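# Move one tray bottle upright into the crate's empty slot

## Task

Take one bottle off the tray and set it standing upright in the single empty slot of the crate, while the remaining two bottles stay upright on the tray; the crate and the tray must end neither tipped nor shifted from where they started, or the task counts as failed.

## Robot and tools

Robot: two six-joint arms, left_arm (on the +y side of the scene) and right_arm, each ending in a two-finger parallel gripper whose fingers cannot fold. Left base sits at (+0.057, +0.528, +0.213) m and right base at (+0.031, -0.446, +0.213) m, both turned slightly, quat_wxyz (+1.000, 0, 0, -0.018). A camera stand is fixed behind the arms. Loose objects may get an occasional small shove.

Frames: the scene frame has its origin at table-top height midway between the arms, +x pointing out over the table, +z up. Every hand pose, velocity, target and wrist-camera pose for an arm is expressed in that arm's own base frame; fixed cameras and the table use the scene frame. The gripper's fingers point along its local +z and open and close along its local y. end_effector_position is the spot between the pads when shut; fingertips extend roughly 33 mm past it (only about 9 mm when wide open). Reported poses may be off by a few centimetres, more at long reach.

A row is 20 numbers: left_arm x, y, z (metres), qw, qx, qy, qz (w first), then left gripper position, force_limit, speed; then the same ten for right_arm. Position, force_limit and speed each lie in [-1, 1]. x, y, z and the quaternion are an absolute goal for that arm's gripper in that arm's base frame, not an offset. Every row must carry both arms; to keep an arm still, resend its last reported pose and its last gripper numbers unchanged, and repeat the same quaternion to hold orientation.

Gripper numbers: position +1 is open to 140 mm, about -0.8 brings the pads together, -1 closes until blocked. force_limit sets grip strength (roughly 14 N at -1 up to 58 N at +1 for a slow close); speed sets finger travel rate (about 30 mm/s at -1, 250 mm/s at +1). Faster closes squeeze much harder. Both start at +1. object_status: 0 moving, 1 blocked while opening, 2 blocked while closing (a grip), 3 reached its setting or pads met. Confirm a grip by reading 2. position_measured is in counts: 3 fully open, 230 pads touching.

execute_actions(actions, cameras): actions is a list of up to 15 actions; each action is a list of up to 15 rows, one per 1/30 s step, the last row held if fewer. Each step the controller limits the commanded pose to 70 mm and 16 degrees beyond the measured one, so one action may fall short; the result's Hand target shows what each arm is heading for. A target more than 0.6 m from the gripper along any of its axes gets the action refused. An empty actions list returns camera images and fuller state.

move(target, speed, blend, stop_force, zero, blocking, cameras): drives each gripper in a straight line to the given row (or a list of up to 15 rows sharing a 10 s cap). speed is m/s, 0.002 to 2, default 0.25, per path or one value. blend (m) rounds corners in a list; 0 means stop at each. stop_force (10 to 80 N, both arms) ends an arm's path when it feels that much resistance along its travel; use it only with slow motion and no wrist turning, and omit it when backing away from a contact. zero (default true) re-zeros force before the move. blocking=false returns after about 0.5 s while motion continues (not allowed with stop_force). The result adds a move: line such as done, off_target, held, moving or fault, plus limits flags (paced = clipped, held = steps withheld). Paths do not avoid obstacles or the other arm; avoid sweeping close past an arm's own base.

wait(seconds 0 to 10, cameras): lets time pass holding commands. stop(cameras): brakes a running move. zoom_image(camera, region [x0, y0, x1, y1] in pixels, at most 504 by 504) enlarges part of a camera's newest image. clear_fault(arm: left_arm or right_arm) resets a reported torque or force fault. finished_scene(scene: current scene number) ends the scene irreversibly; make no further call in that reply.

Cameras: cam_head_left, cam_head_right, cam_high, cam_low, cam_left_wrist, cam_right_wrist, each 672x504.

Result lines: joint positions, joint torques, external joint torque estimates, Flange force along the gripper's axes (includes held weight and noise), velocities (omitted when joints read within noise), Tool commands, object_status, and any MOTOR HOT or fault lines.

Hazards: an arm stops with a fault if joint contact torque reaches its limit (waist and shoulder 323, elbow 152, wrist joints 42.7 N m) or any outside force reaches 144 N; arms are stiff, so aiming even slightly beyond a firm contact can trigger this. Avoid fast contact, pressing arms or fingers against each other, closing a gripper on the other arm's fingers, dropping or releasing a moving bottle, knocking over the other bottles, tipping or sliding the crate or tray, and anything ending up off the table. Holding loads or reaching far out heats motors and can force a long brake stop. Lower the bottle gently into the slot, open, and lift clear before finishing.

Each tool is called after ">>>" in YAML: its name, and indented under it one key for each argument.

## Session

>>> execute_actions:
  actions: []

Scene clock: 0.00 s.
left_arm: end_effector_position=(+0.3852, -0.7418, +0.1517) position_measured=3 object_status=3 end_effector_quat_wxyz=(-0.088, +0.696, +0.675, +0.226) | right_arm: end_effector_position=(+0.6499, -0.0006, +0.3220) position_measured=3 object_status=3 end_effector_quat_wxyz=(+0.000, +1.000, -0.001, -0.001)
Joint positions: left_arm=[-1.26 0.719 1.168 0.322 1.627 -1.272] | right_arm=[-0.054 0.164 1.604 0.001 1.374 1.518]
Joint velocities: within noise
Joint torques (N m): no reading
External joint torques (N m): no reading
Flange force (N): no reading
Hand target: left_arm +0.3852, -0.7418, +0.1517; -0.088, +0.696, +0.675, +0.226 | right_arm +0.6499, -0.0006, +0.3220; +0.000, +1.000, -0.001, -0.001
Tool commands: left_gripper/position=+1.0 left_gripper/force_limit=+1.0 left_gripper/speed=+1.0 right_gripper/position=+1.0 right_gripper/force_limit=+1.0 right_gripper/speed=+1.0

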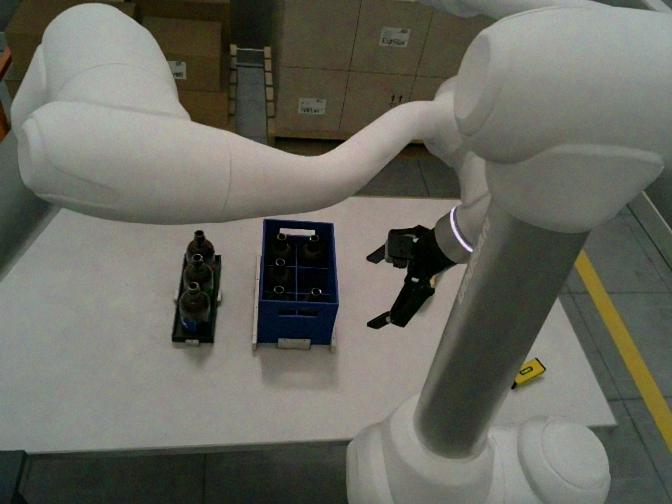

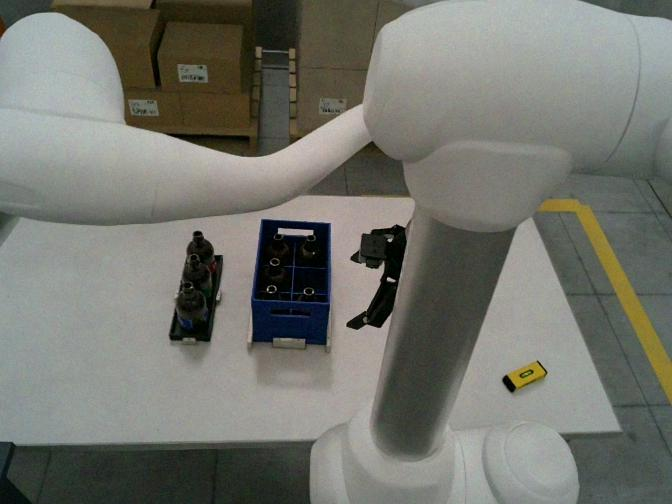

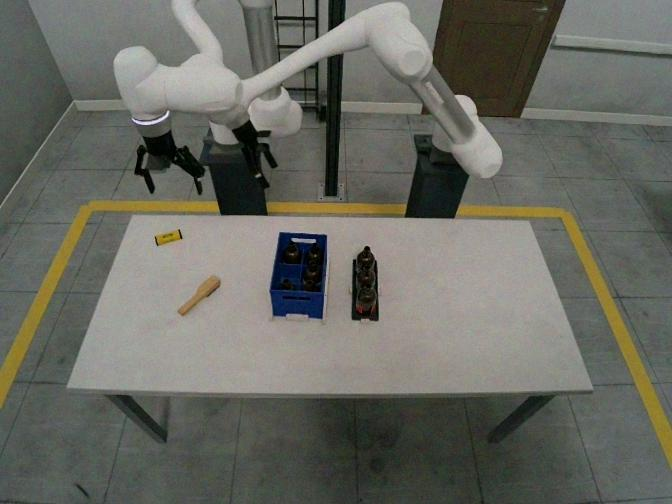

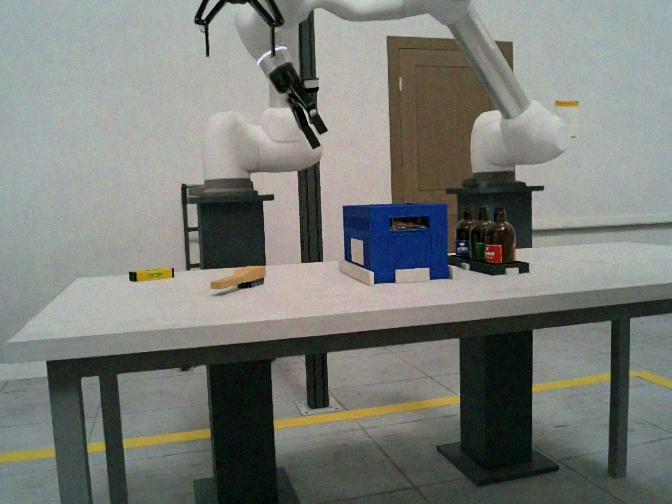

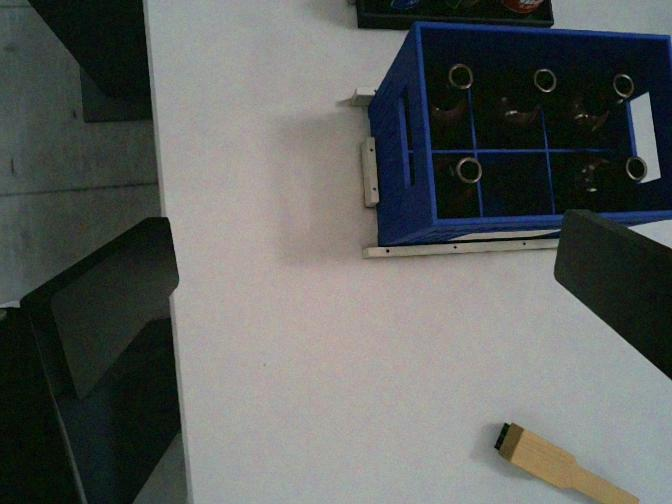

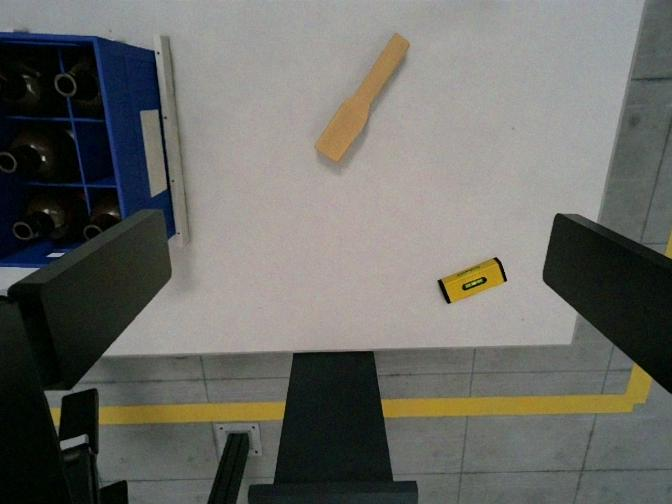

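>>> move:
  target:
    - [0.5,-0.55,0.25,0,0.99984,0.018,0,1,0,-1,0.6499,-0.0006,0.322,0,1,-0.001,-0.001,1,1,1]
    - [0.56,-0.39,0.1,0,0.99984,0.018,0,1,0,-1,0.6499,-0.0006,0.322,0,1,-0.001,-0.001,1,1,1]
  speed: 0.6
  blend: 0.05
  cameras: ["cam_left_wrist","cam_head_left"]

Scene clock: 12.80 s.
left_arm: end_effector_position=(+0.5600, -0.3900, +0.1000) position_measured=3 object_status=3 end_effector_quat_wxyz=(+0.000, +1.000, +0.018, +0.000) | right_arm: end_effector_position=(+0.6499, -0.0006, +0.3220) position_measured=3 object_status=3 end_effector_quat_wxyz=(+0.000, +1.000, -0.001, -0.001)
Joint positions: left_arm=[-0.659 0.348 1.795 0 0.999 0.876] | right_arm=[-0.054 0.164 1.604 0 1.375 1.519]
Joint torques (N m): left_arm=[0.99 -69.33 -37.17 3.46 0.02 -0.1] | right_arm=[-1.07 -64.86 -38.47 4.15 -0.3 0.52]
External joint torques (N m): left_arm=[-1.21 -1.18 1.83 0.18 -0.07 0.1] | right_arm=[1.26 6.8 -2.65 0.07 0.25 -0.52]
Flange force (N): left_arm=[-5.3 -2.0 0.6] | right_arm=[15.9 -1.2 -2.2]
Hand target: left_arm +0.5600, -0.3900, +0.1000; +0.000, +1.000, +0.018, +0.000 | right_arm +0.6499, -0.0006, +0.3220; +0.000, +1.000, -0.001, -0.001
Off the commanded pose: left_arm 0.000 m, 0 deg | right_arm 0.000 m, 0 deg.
move: done; limits=paced
Images, in order (width x height): cam_head_left 672x504, cam_left_wrist 672x504.

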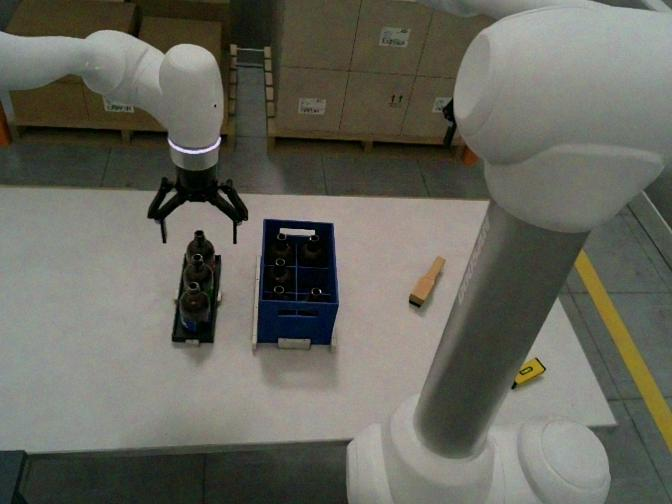

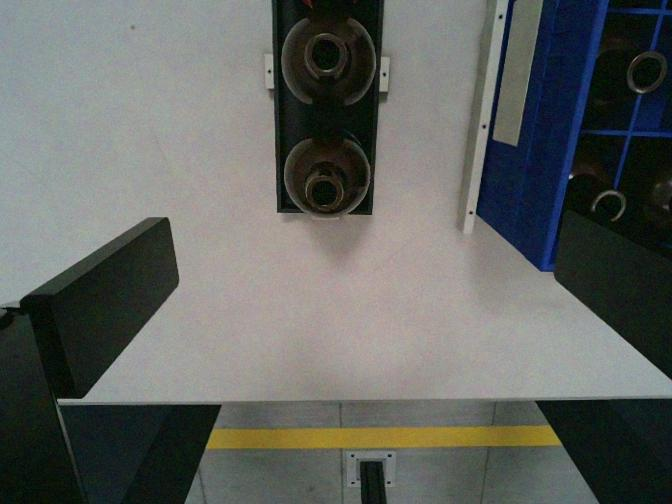

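>>> move:
  target: [0.56,-0.3695,0.015,0,0.99984,0.018,0,1,0,-1,0.6499,-0.0006,0.322,0,1,-0.001,-0.001,1,1,1]
  speed: 0.3
  cameras: ["cam_left_wrist","cam_low"]

Scene clock: 18.10 s.
left_arm: end_effector_position=(+0.5600, -0.3695, +0.0151) position_measured=3 object_status=3 end_effector_quat_wxyz=(+0.000, +1.000, +0.018, +0.000) | right_arm: end_effector_position=(+0.6499, -0.0006, +0.3220) position_measured=3 object_status=3 end_effector_quat_wxyz=(+0.000, +1.000, -0.001, -0.001)
Joint positions: left_arm=[-0.635 0.419 1.878 0 0.844 0.9] | right_arm=[-0.054 0.164 1.604 0 1.375 1.519]
Joint torques (N m): left_arm=[1.35 -70.61 -32.95 3.02 0.07 0.05] | right_arm=[-1.13 -64.82 -38.49 4.15 -0.3 0.53]
External joint torques (N m): left_arm=[-1.51 -2.85 1.39 0.23 -0.12 -0.05] | right_arm=[1.05 6.69 -2.6 0.06 0.25 -0.53]
Flange force (N): left_arm=[-6.8 -2.0 -2.2] | right_arm=[15.6 -0.8 -2.1]
Hand target: left_arm +0.5600, -0.3695, +0.0150; +0.000, +1.000, +0.018, +0.000 | right_arm +0.6499, -0.0006, +0.3220; +0.000, +1.000, -0.001, -0.001
Off the commanded pose: left_arm 0.000 m, 0 deg | right_arm 0.000 m, 0 deg.
move: done
Images, in order (width x height): cam_low 672x504, cam_left_wrist 672x504.

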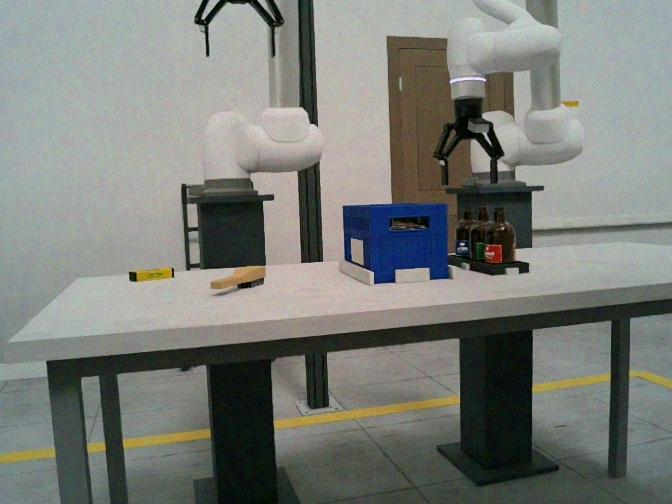

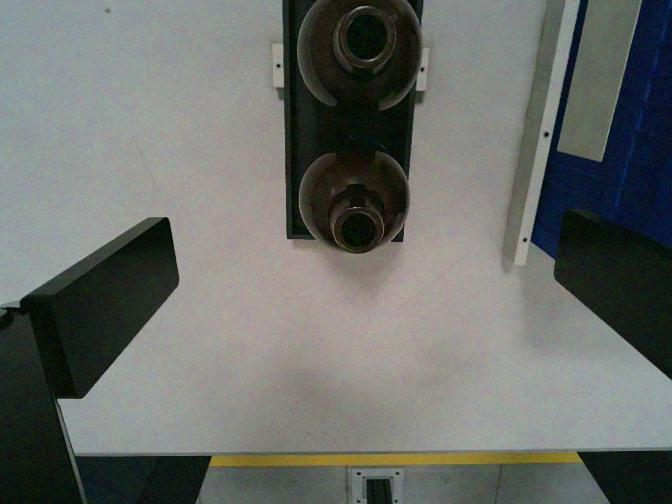

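>>> move:
  target:
    - [0.56,-0.3685,-0.033,0,0.99984,0.018,0,1,0,-1,0.6499,-0.0006,0.322,0,1,-0.001,-0.001,1,1,1]
    - [0.56,-0.3685,-0.033,0,0.99984,0.018,0,-1,0,-1,0.6499,-0.0006,0.322,0,1,-0.001,-0.001,1,1,1]
  speed: 0.15
  cameras: ["cam_left_wrist"]

>>> wait:
  seconds: 0.6

>>> move:
  target:
    - [0.56,-0.3685,0.19,0,0.99984,0.018,0,-1,0,-1,0.6499,-0.0006,0.322,0,1,-0.001,-0.001,1,1,1]
    - [0.624,-0.655,0.2,0,0.99984,0.018,0,-1,0,-1,0.6499,-0.0006,0.322,0,1,-0.001,-0.001,1,1,1]
  speed: [0.2,0.25]
  blend: 0.02
  cameras: ["cam_left_wrist","cam_head_left","cam_low"]

>>> zoom_image:
  camera: "cam_left_wrist"
  region: [180, 0, 540, 320]

Scene clock: 31.87 s.
left_arm: end_effector_position=(+0.5600, -0.3685, -0.0330) position_measured=195 object_status=0 end_effector_quat_wxyz=(+0.000, +1.000, +0.018, +0.000) | right_arm: end_effector_position=(+0.6499, -0.0006, +0.3220) position_measured=3 object_status=3 end_effector_quat_wxyz=(+0.000, +1.000, -0.001, -0.001)
Joint positions: left_arm=[-0.633 0.475 1.905 0 0.762 0.901] | right_arm=[-0.054 0.164 1.604 0 1.375 1.519]
Joint torques (N m): left_arm=[2.19 -66.81 -25.26 3.31 0.41 0.15] | right_arm=[-1.35 -64.75 -38.55 4.11 -0.26 0.55]
External joint torques (N m): left_arm=[-2.34 -9.49 -3.81 -0.32 -0.46 -0.15] | right_arm=[1.19 7.39 -2.17 0.06 0.21 -0.55]
Flange force (N): left_arm=[-5.4 0.7 -12.6] | right_arm=[15.9 -1.0 -1.2]
Hand target: left_arm +0.5600, -0.3685, -0.0330; +0.000, +1.000, +0.018, +0.000 | right_arm +0.6499, -0.0006, +0.3220; +0.000, +1.000, -0.001, -0.001
Off the commanded pose: left_arm 0.000 m, 0 deg | right_arm 0.000 m, 0 deg.
move: done
Images, in order (width x height): cam_left_wrist 672x504.

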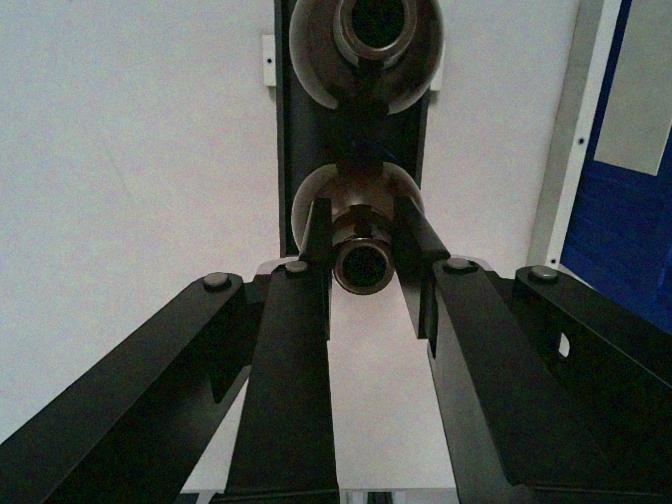

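Scene clock: 32.47 s.
left_arm: end_effector_position=(+0.5600, -0.3685, -0.0330) position_measured=195 object_status=2 end_effector_quat_wxyz=(+0.000, +1.000, +0.018, +0.000) | right_arm: end_effector_position=(+0.6499, -0.0006, +0.3220) position_measured=3 object_status=3 end_effector_quat_wxyz=(+0.000, +1.000, -0.001, -0.001)
Joint positions: left_arm=[-0.633 0.475 1.905 0 0.762 0.901] | right_arm=[-0.054 0.164 1.604 0 1.375 1.519]
Joint torques (N m): left_arm=[1.77 -65.67 -25.36 3.32 0.38 0.15] | right_arm=[-1.17 -64.81 -38.44 4.12 -0.28 0.56]
External joint torques (N m): left_arm=[-1.79 -10.39 -3.31 -0.35 -0.4 -0.15] | right_arm=[0.87 6.75 -2.63 0.08 0.23 -0.56]
Flange force (N): left_arm=[-6.5 -1.1 -13.6] | right_arm=[15.7 -0.5 -2.1]
Hand target: left_arm +0.5600, -0.3685, -0.0330; +0.000, +1.000, +0.018, +0.000 | right_arm +0.6499, -0.0006, +0.3220; +0.000, +1.000, -0.001, -0.001
Tool commands: left_gripper/position=-1.0 left_gripper/force_limit=+0.0 left_gripper/speed=-1.0 right_gripper/position=+1.0 right_gripper/force_limit=+1.0 right_gripper/speed=+1.0
Off the commanded pose: left_arm 0.000 m, 0 deg | right_arm 0.000 m, 0 deg.
wait: 0.60 s; at rest by 0.17 s

Scene clock: 35.33 s.
left_arm: end_effector_position=(+0.6240, -0.6550, +0.2000) position_measured=195 object_status=2 end_effector_quat_wxyz=(+0.000, +1.000, +0.018, +0.000) | right_arm: end_effector_position=(+0.6499, -0.0006, +0.3220) position_measured=3 object_status=3 end_effector_quat_wxyz=(+0.000, +1.000, -0.001, -0.001)
Joint positions: left_arm=[-0.848 0.618 1.179 0 1.345 0.687] | right_arm=[-0.054 0.164 1.604 0 1.375 1.519]
Joint torques (N m): left_arm=[0.95 -98.96 -43.9 3.97 0 0] | right_arm=[-1.23 -64.94 -38.48 4.15 -0.29 0.52]
External joint torques (N m): left_arm=[-1.05 -1.73 3.07 0.25 -0.04 0] | right_arm=[1.17 7.01 -2.48 0.04 0.24 -0.52]
Flange force (N): left_arm=[-8.6 -8.0 3.0] | right_arm=[15.9 -1.0 -1.8]
Hand target: left_arm +0.6240, -0.6550, +0.2000; +0.000, +1.000, +0.018, +0.000 | right_arm +0.6499, -0.0006, +0.3220; +0.000, +1.000, -0.001, -0.001
Off the commanded pose: left_arm 0.000 m, 0 deg | right_arm 0.000 m, 0 deg.
move: done
Images, in order (width x height): cam_head_left 672x504, cam_low 672x504, cam_left_wrist 672x504.

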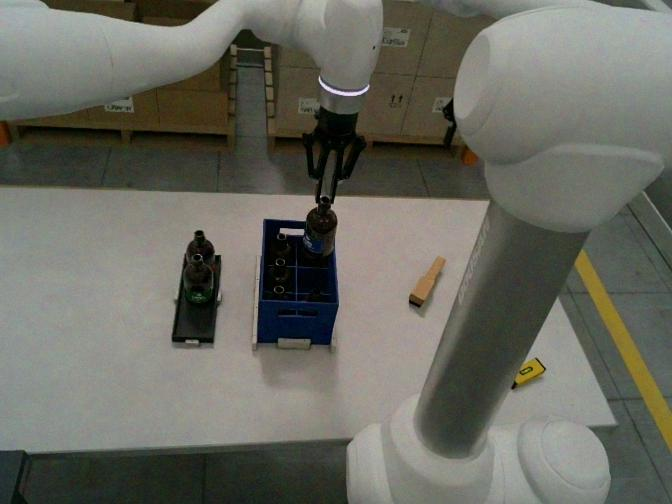

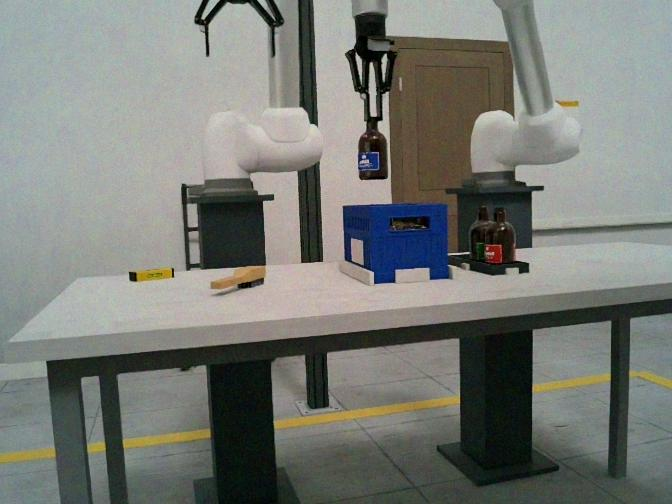

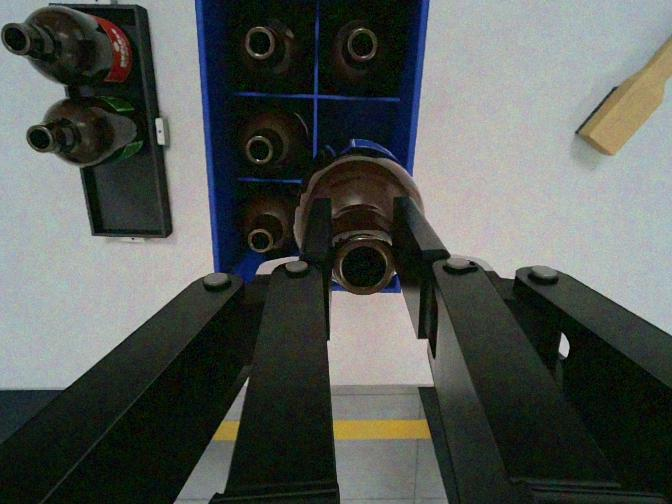

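Scaled by 1.400.

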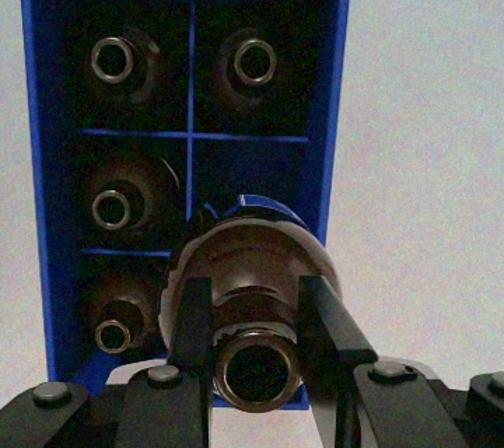

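>>> move:
  target:
    - [0.636,-0.661,0.19,0,0.99984,0.018,0,-1,0,-1,0.6499,-0.0006,0.322,0,1,-0.001,-0.001,1,1,1]
    - [0.636,-0.661,0.005,0,0.99984,0.018,0,-1,0,-1,0.6499,-0.0006,0.322,0,1,-0.001,-0.001,1,1,1]
  speed: [0.1,0.07]
  stop_force: 15
  cameras: ["cam_left_wrist","cam_head_left"]

Scene clock: 49.13 s.
left_arm: end_effector_position=(+0.6360, -0.6610, +0.0050) position_measured=195 object_status=2 end_effector_quat_wxyz=(+0.000, +1.000, +0.018, +0.000) | right_arm: end_effector_position=(+0.6499, -0.0006, +0.3220) position_measured=3 object_status=3 end_effector_quat_wxyz=(+0.000, +1.000, -0.001, -0.001)
Joint positions: left_arm=[-0.842 0.756 1.312 0 1.074 0.693] | right_arm=[-0.054 0.164 1.604 0 1.375 1.519]
Joint torques (N m): left_arm=[0.52 -106.62 -39.88 3.6 0.01 0.11] | right_arm=[-1.25 -64.79 -38.53 4.17 -0.28 0.56]
External joint torques (N m): left_arm=[-0.68 -1.34 2.83 0.23 -0.06 -0.11] | right_arm=[1 7.56 -2.25 0.01 0.23 -0.56]
Flange force (N): left_arm=[-7.2 -6.7 0.6] | right_arm=[16.3 -0.7 -1.3]
Hand target: left_arm +0.6360, -0.6610, +0.0050; +0.000, +1.000, +0.018, +0.000 | right_arm +0.6499, -0.0006, +0.3220; +0.000, +1.000, -0.001, -0.001
Off the commanded pose: left_arm 0.000 m, 0 deg | right_arm 0.000 m, 0 deg.
move: done
Images, in order (width x height): cam_head_left 672x504, cam_left_wrist 672x504.

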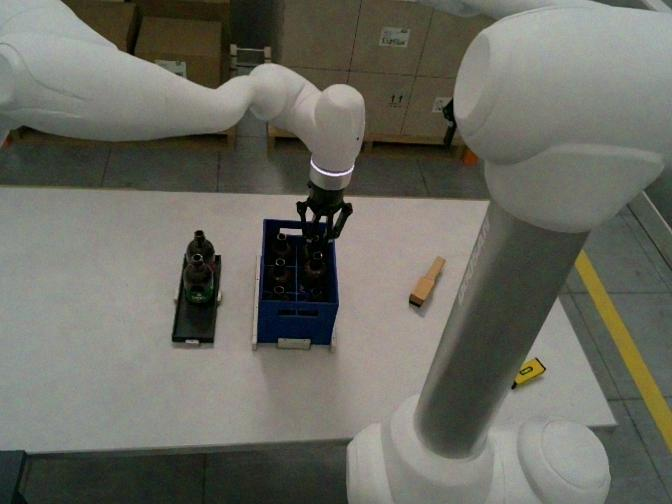

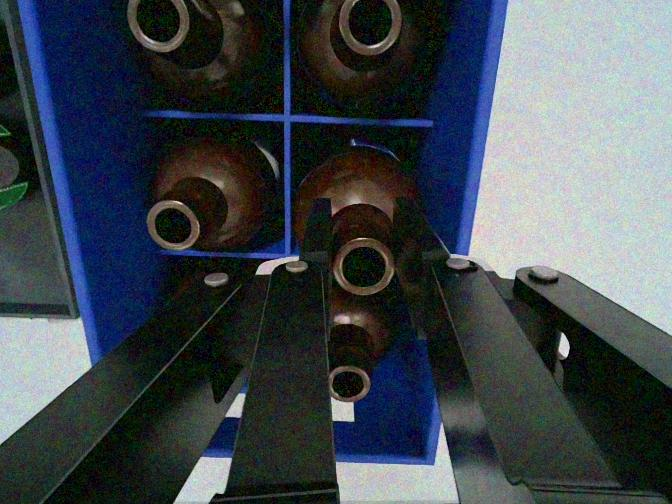

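>>> move:
  target: [0.639,-0.661,-0.05,0,0.99984,0.018,0,-1,0,-1,0.6499,-0.0006,0.322,0,1,-0.001,-0.001,1,1,1]
  speed: 0.025
  stop_force: 10
  cameras: ["cam_left_wrist","cam_high","cam_low"]

>>> zoom_image:
  camera: "cam_high"
  region: [240, 170, 400, 330]

Scene clock: 57.20 s.
left_arm: end_effector_position=(+0.6381, -0.6611, -0.0301) position_measured=195 object_status=2 end_effector_quat_wxyz=(+0.000, +1.000, +0.018, +0.000) | right_arm: end_effector_position=(+0.6499, -0.0006, +0.3220) position_measured=3 object_status=3 end_effector_quat_wxyz=(+0.000, +1.000, -0.001, -0.001)
Joint positions: left_arm=[-0.841 0.786 1.326 0 1.029 0.694] | right_arm=[-0.054 0.164 1.604 0 1.375 1.519]
Joint torques (N m): left_arm=[-0.56 -80.8 -23.65 3.3 -0.07 0.09] | right_arm=[-1.27 -64.91 -38.54 4.13 -0.31 0.54]
External joint torques (N m): left_arm=[0.33 -28.16 -12.27 0.41 0.03 -0.09] | right_arm=[1.15 6.87 -2.5 0.08 0.26 -0.54]
Flange force (N): left_arm=[-4.2 -5.1 -29.6] | right_arm=[15.7 -1.0 -1.9]
Hand target: left_arm +0.6380, -0.6611, -0.0301; +0.000, +1.000, +0.018, +0.000 | right_arm +0.6499, -0.0006, +0.3220; +0.000, +1.000, -0.001, -0.001
Off the commanded pose: left_arm 0.020 m, 0 deg | right_arm 0.000 m, 0 deg.
move: contact (left_arm)
Images, in order (width x height): cam_high 672x504, cam_low 672x504, cam_left_wrist 672x504.

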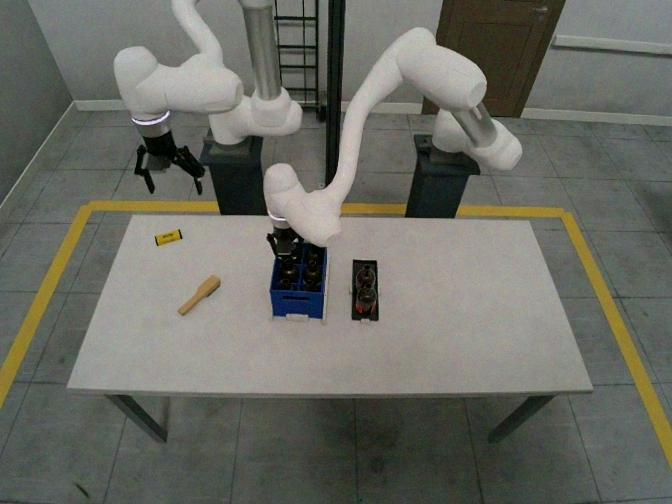

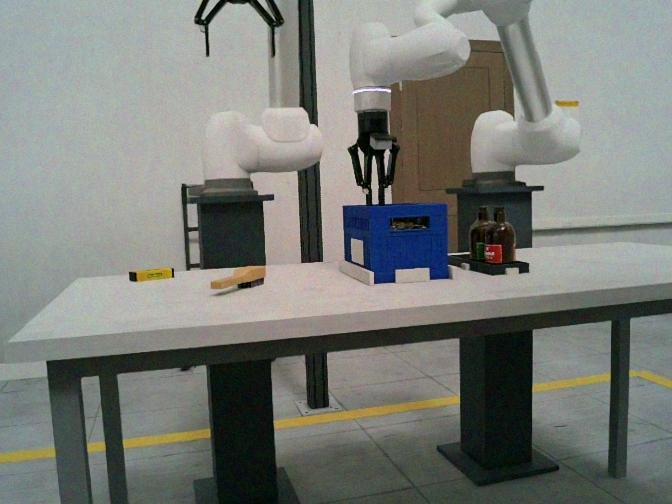

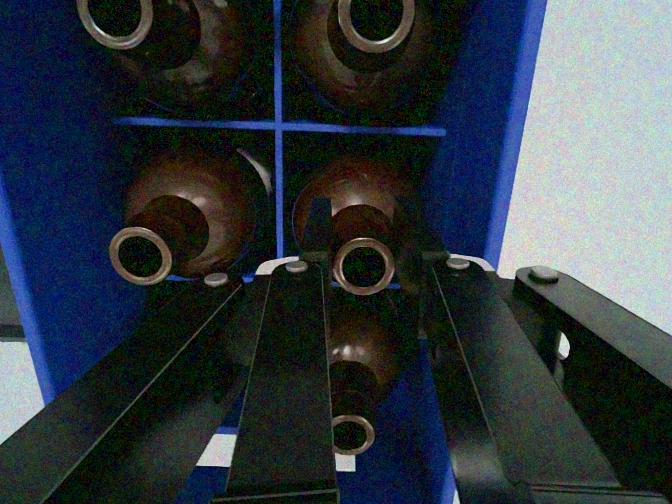

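Scaled by 3.150.

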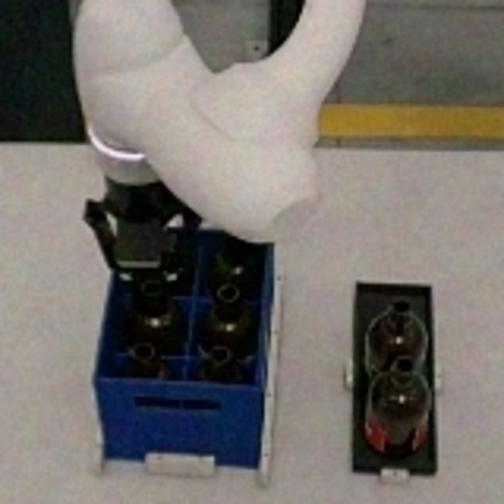

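Seated at the same height as last time. Release.

>>> move:
  target:
    - [0.638,-0.6611,-0.0301,0,0.99984,0.018,0,-0.3,0,-1,0.6499,-0.0006,0.322,0,1,-0.001,-0.001,1,1,1]
    - [0.638,-0.6611,0.03,0,0.99984,0.018,0,-0.3,0,-1,0.6499,-0.0006,0.322,0,1,-0.001,-0.001,1,1,1]
    - [0.638,-0.6611,0.14,0,0.99984,0.018,0,-0.3,0,-1,0.6499,-0.0006,0.322,0,1,-0.001,-0.001,1,1,1]
  speed: [0.1,0.06,0.25]
  blend: [0,0.03,0]
  cameras: ["cam_left_wrist","cam_head_left"]

Scene clock: 65.60 s.
left_arm: end_effector_position=(+0.6380, -0.6611, +0.1399) position_measured=167 object_status=3 end_effector_quat_wxyz=(+0.000, +1.000, +0.018, +0.000) | right_arm: end_effector_position=(+0.6499, -0.0006, +0.3220) position_measured=3 object_status=3 end_effector_quat_wxyz=(+0.000, +1.000, -0.001, -0.001)
Joint positions: left_arm=[-0.841 0.669 1.204 0 1.268 0.694] | right_arm=[-0.054 0.164 1.604 0 1.375 1.519]
Joint torques (N m): left_arm=[1.05 -100.29 -42.51 3.94 0.17 0.02] | right_arm=[-1.16 -64.7 -38.42 4.15 -0.32 0.54]
External joint torques (N m): left_arm=[-1.12 -3.34 2.77 0.16 -0.2 -0.02] | right_arm=[1.2 6.62 -2.6 0.06 0.27 -0.54]
Flange force (N): left_arm=[-10.0 -9.3 1.3] | right_arm=[15.5 -1.0 -2.2]
Hand target: left_arm +0.6380, -0.6611, +0.1400; +0.000, +1.000, +0.018, +0.000 | right_arm +0.6499, -0.0006, +0.3220; +0.000, +1.000, -0.001, -0.001
Off the commanded pose: left_arm 0.000 m, 0 deg | right_arm 0.000 m, 0 deg.
move: done
Images, in order (width x height): cam_head_left 672x504, cam_left_wrist 672x504.

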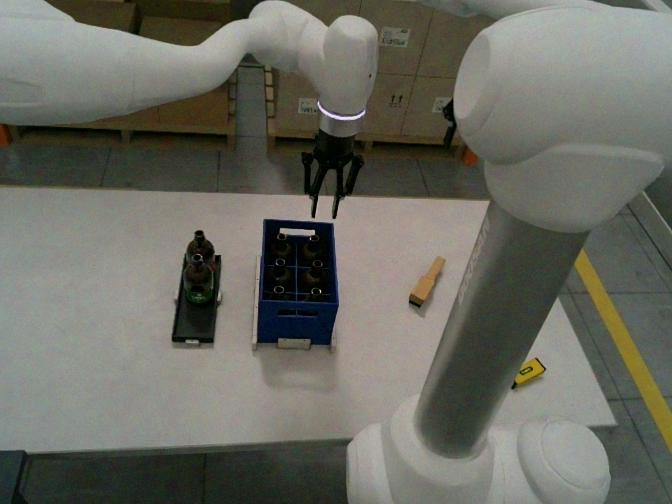

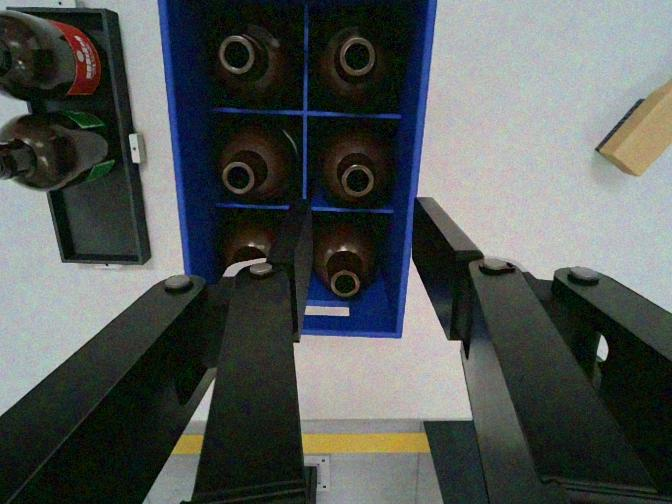

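>>> finished_scene:
  scene: 3

The scene is finished: the task was done.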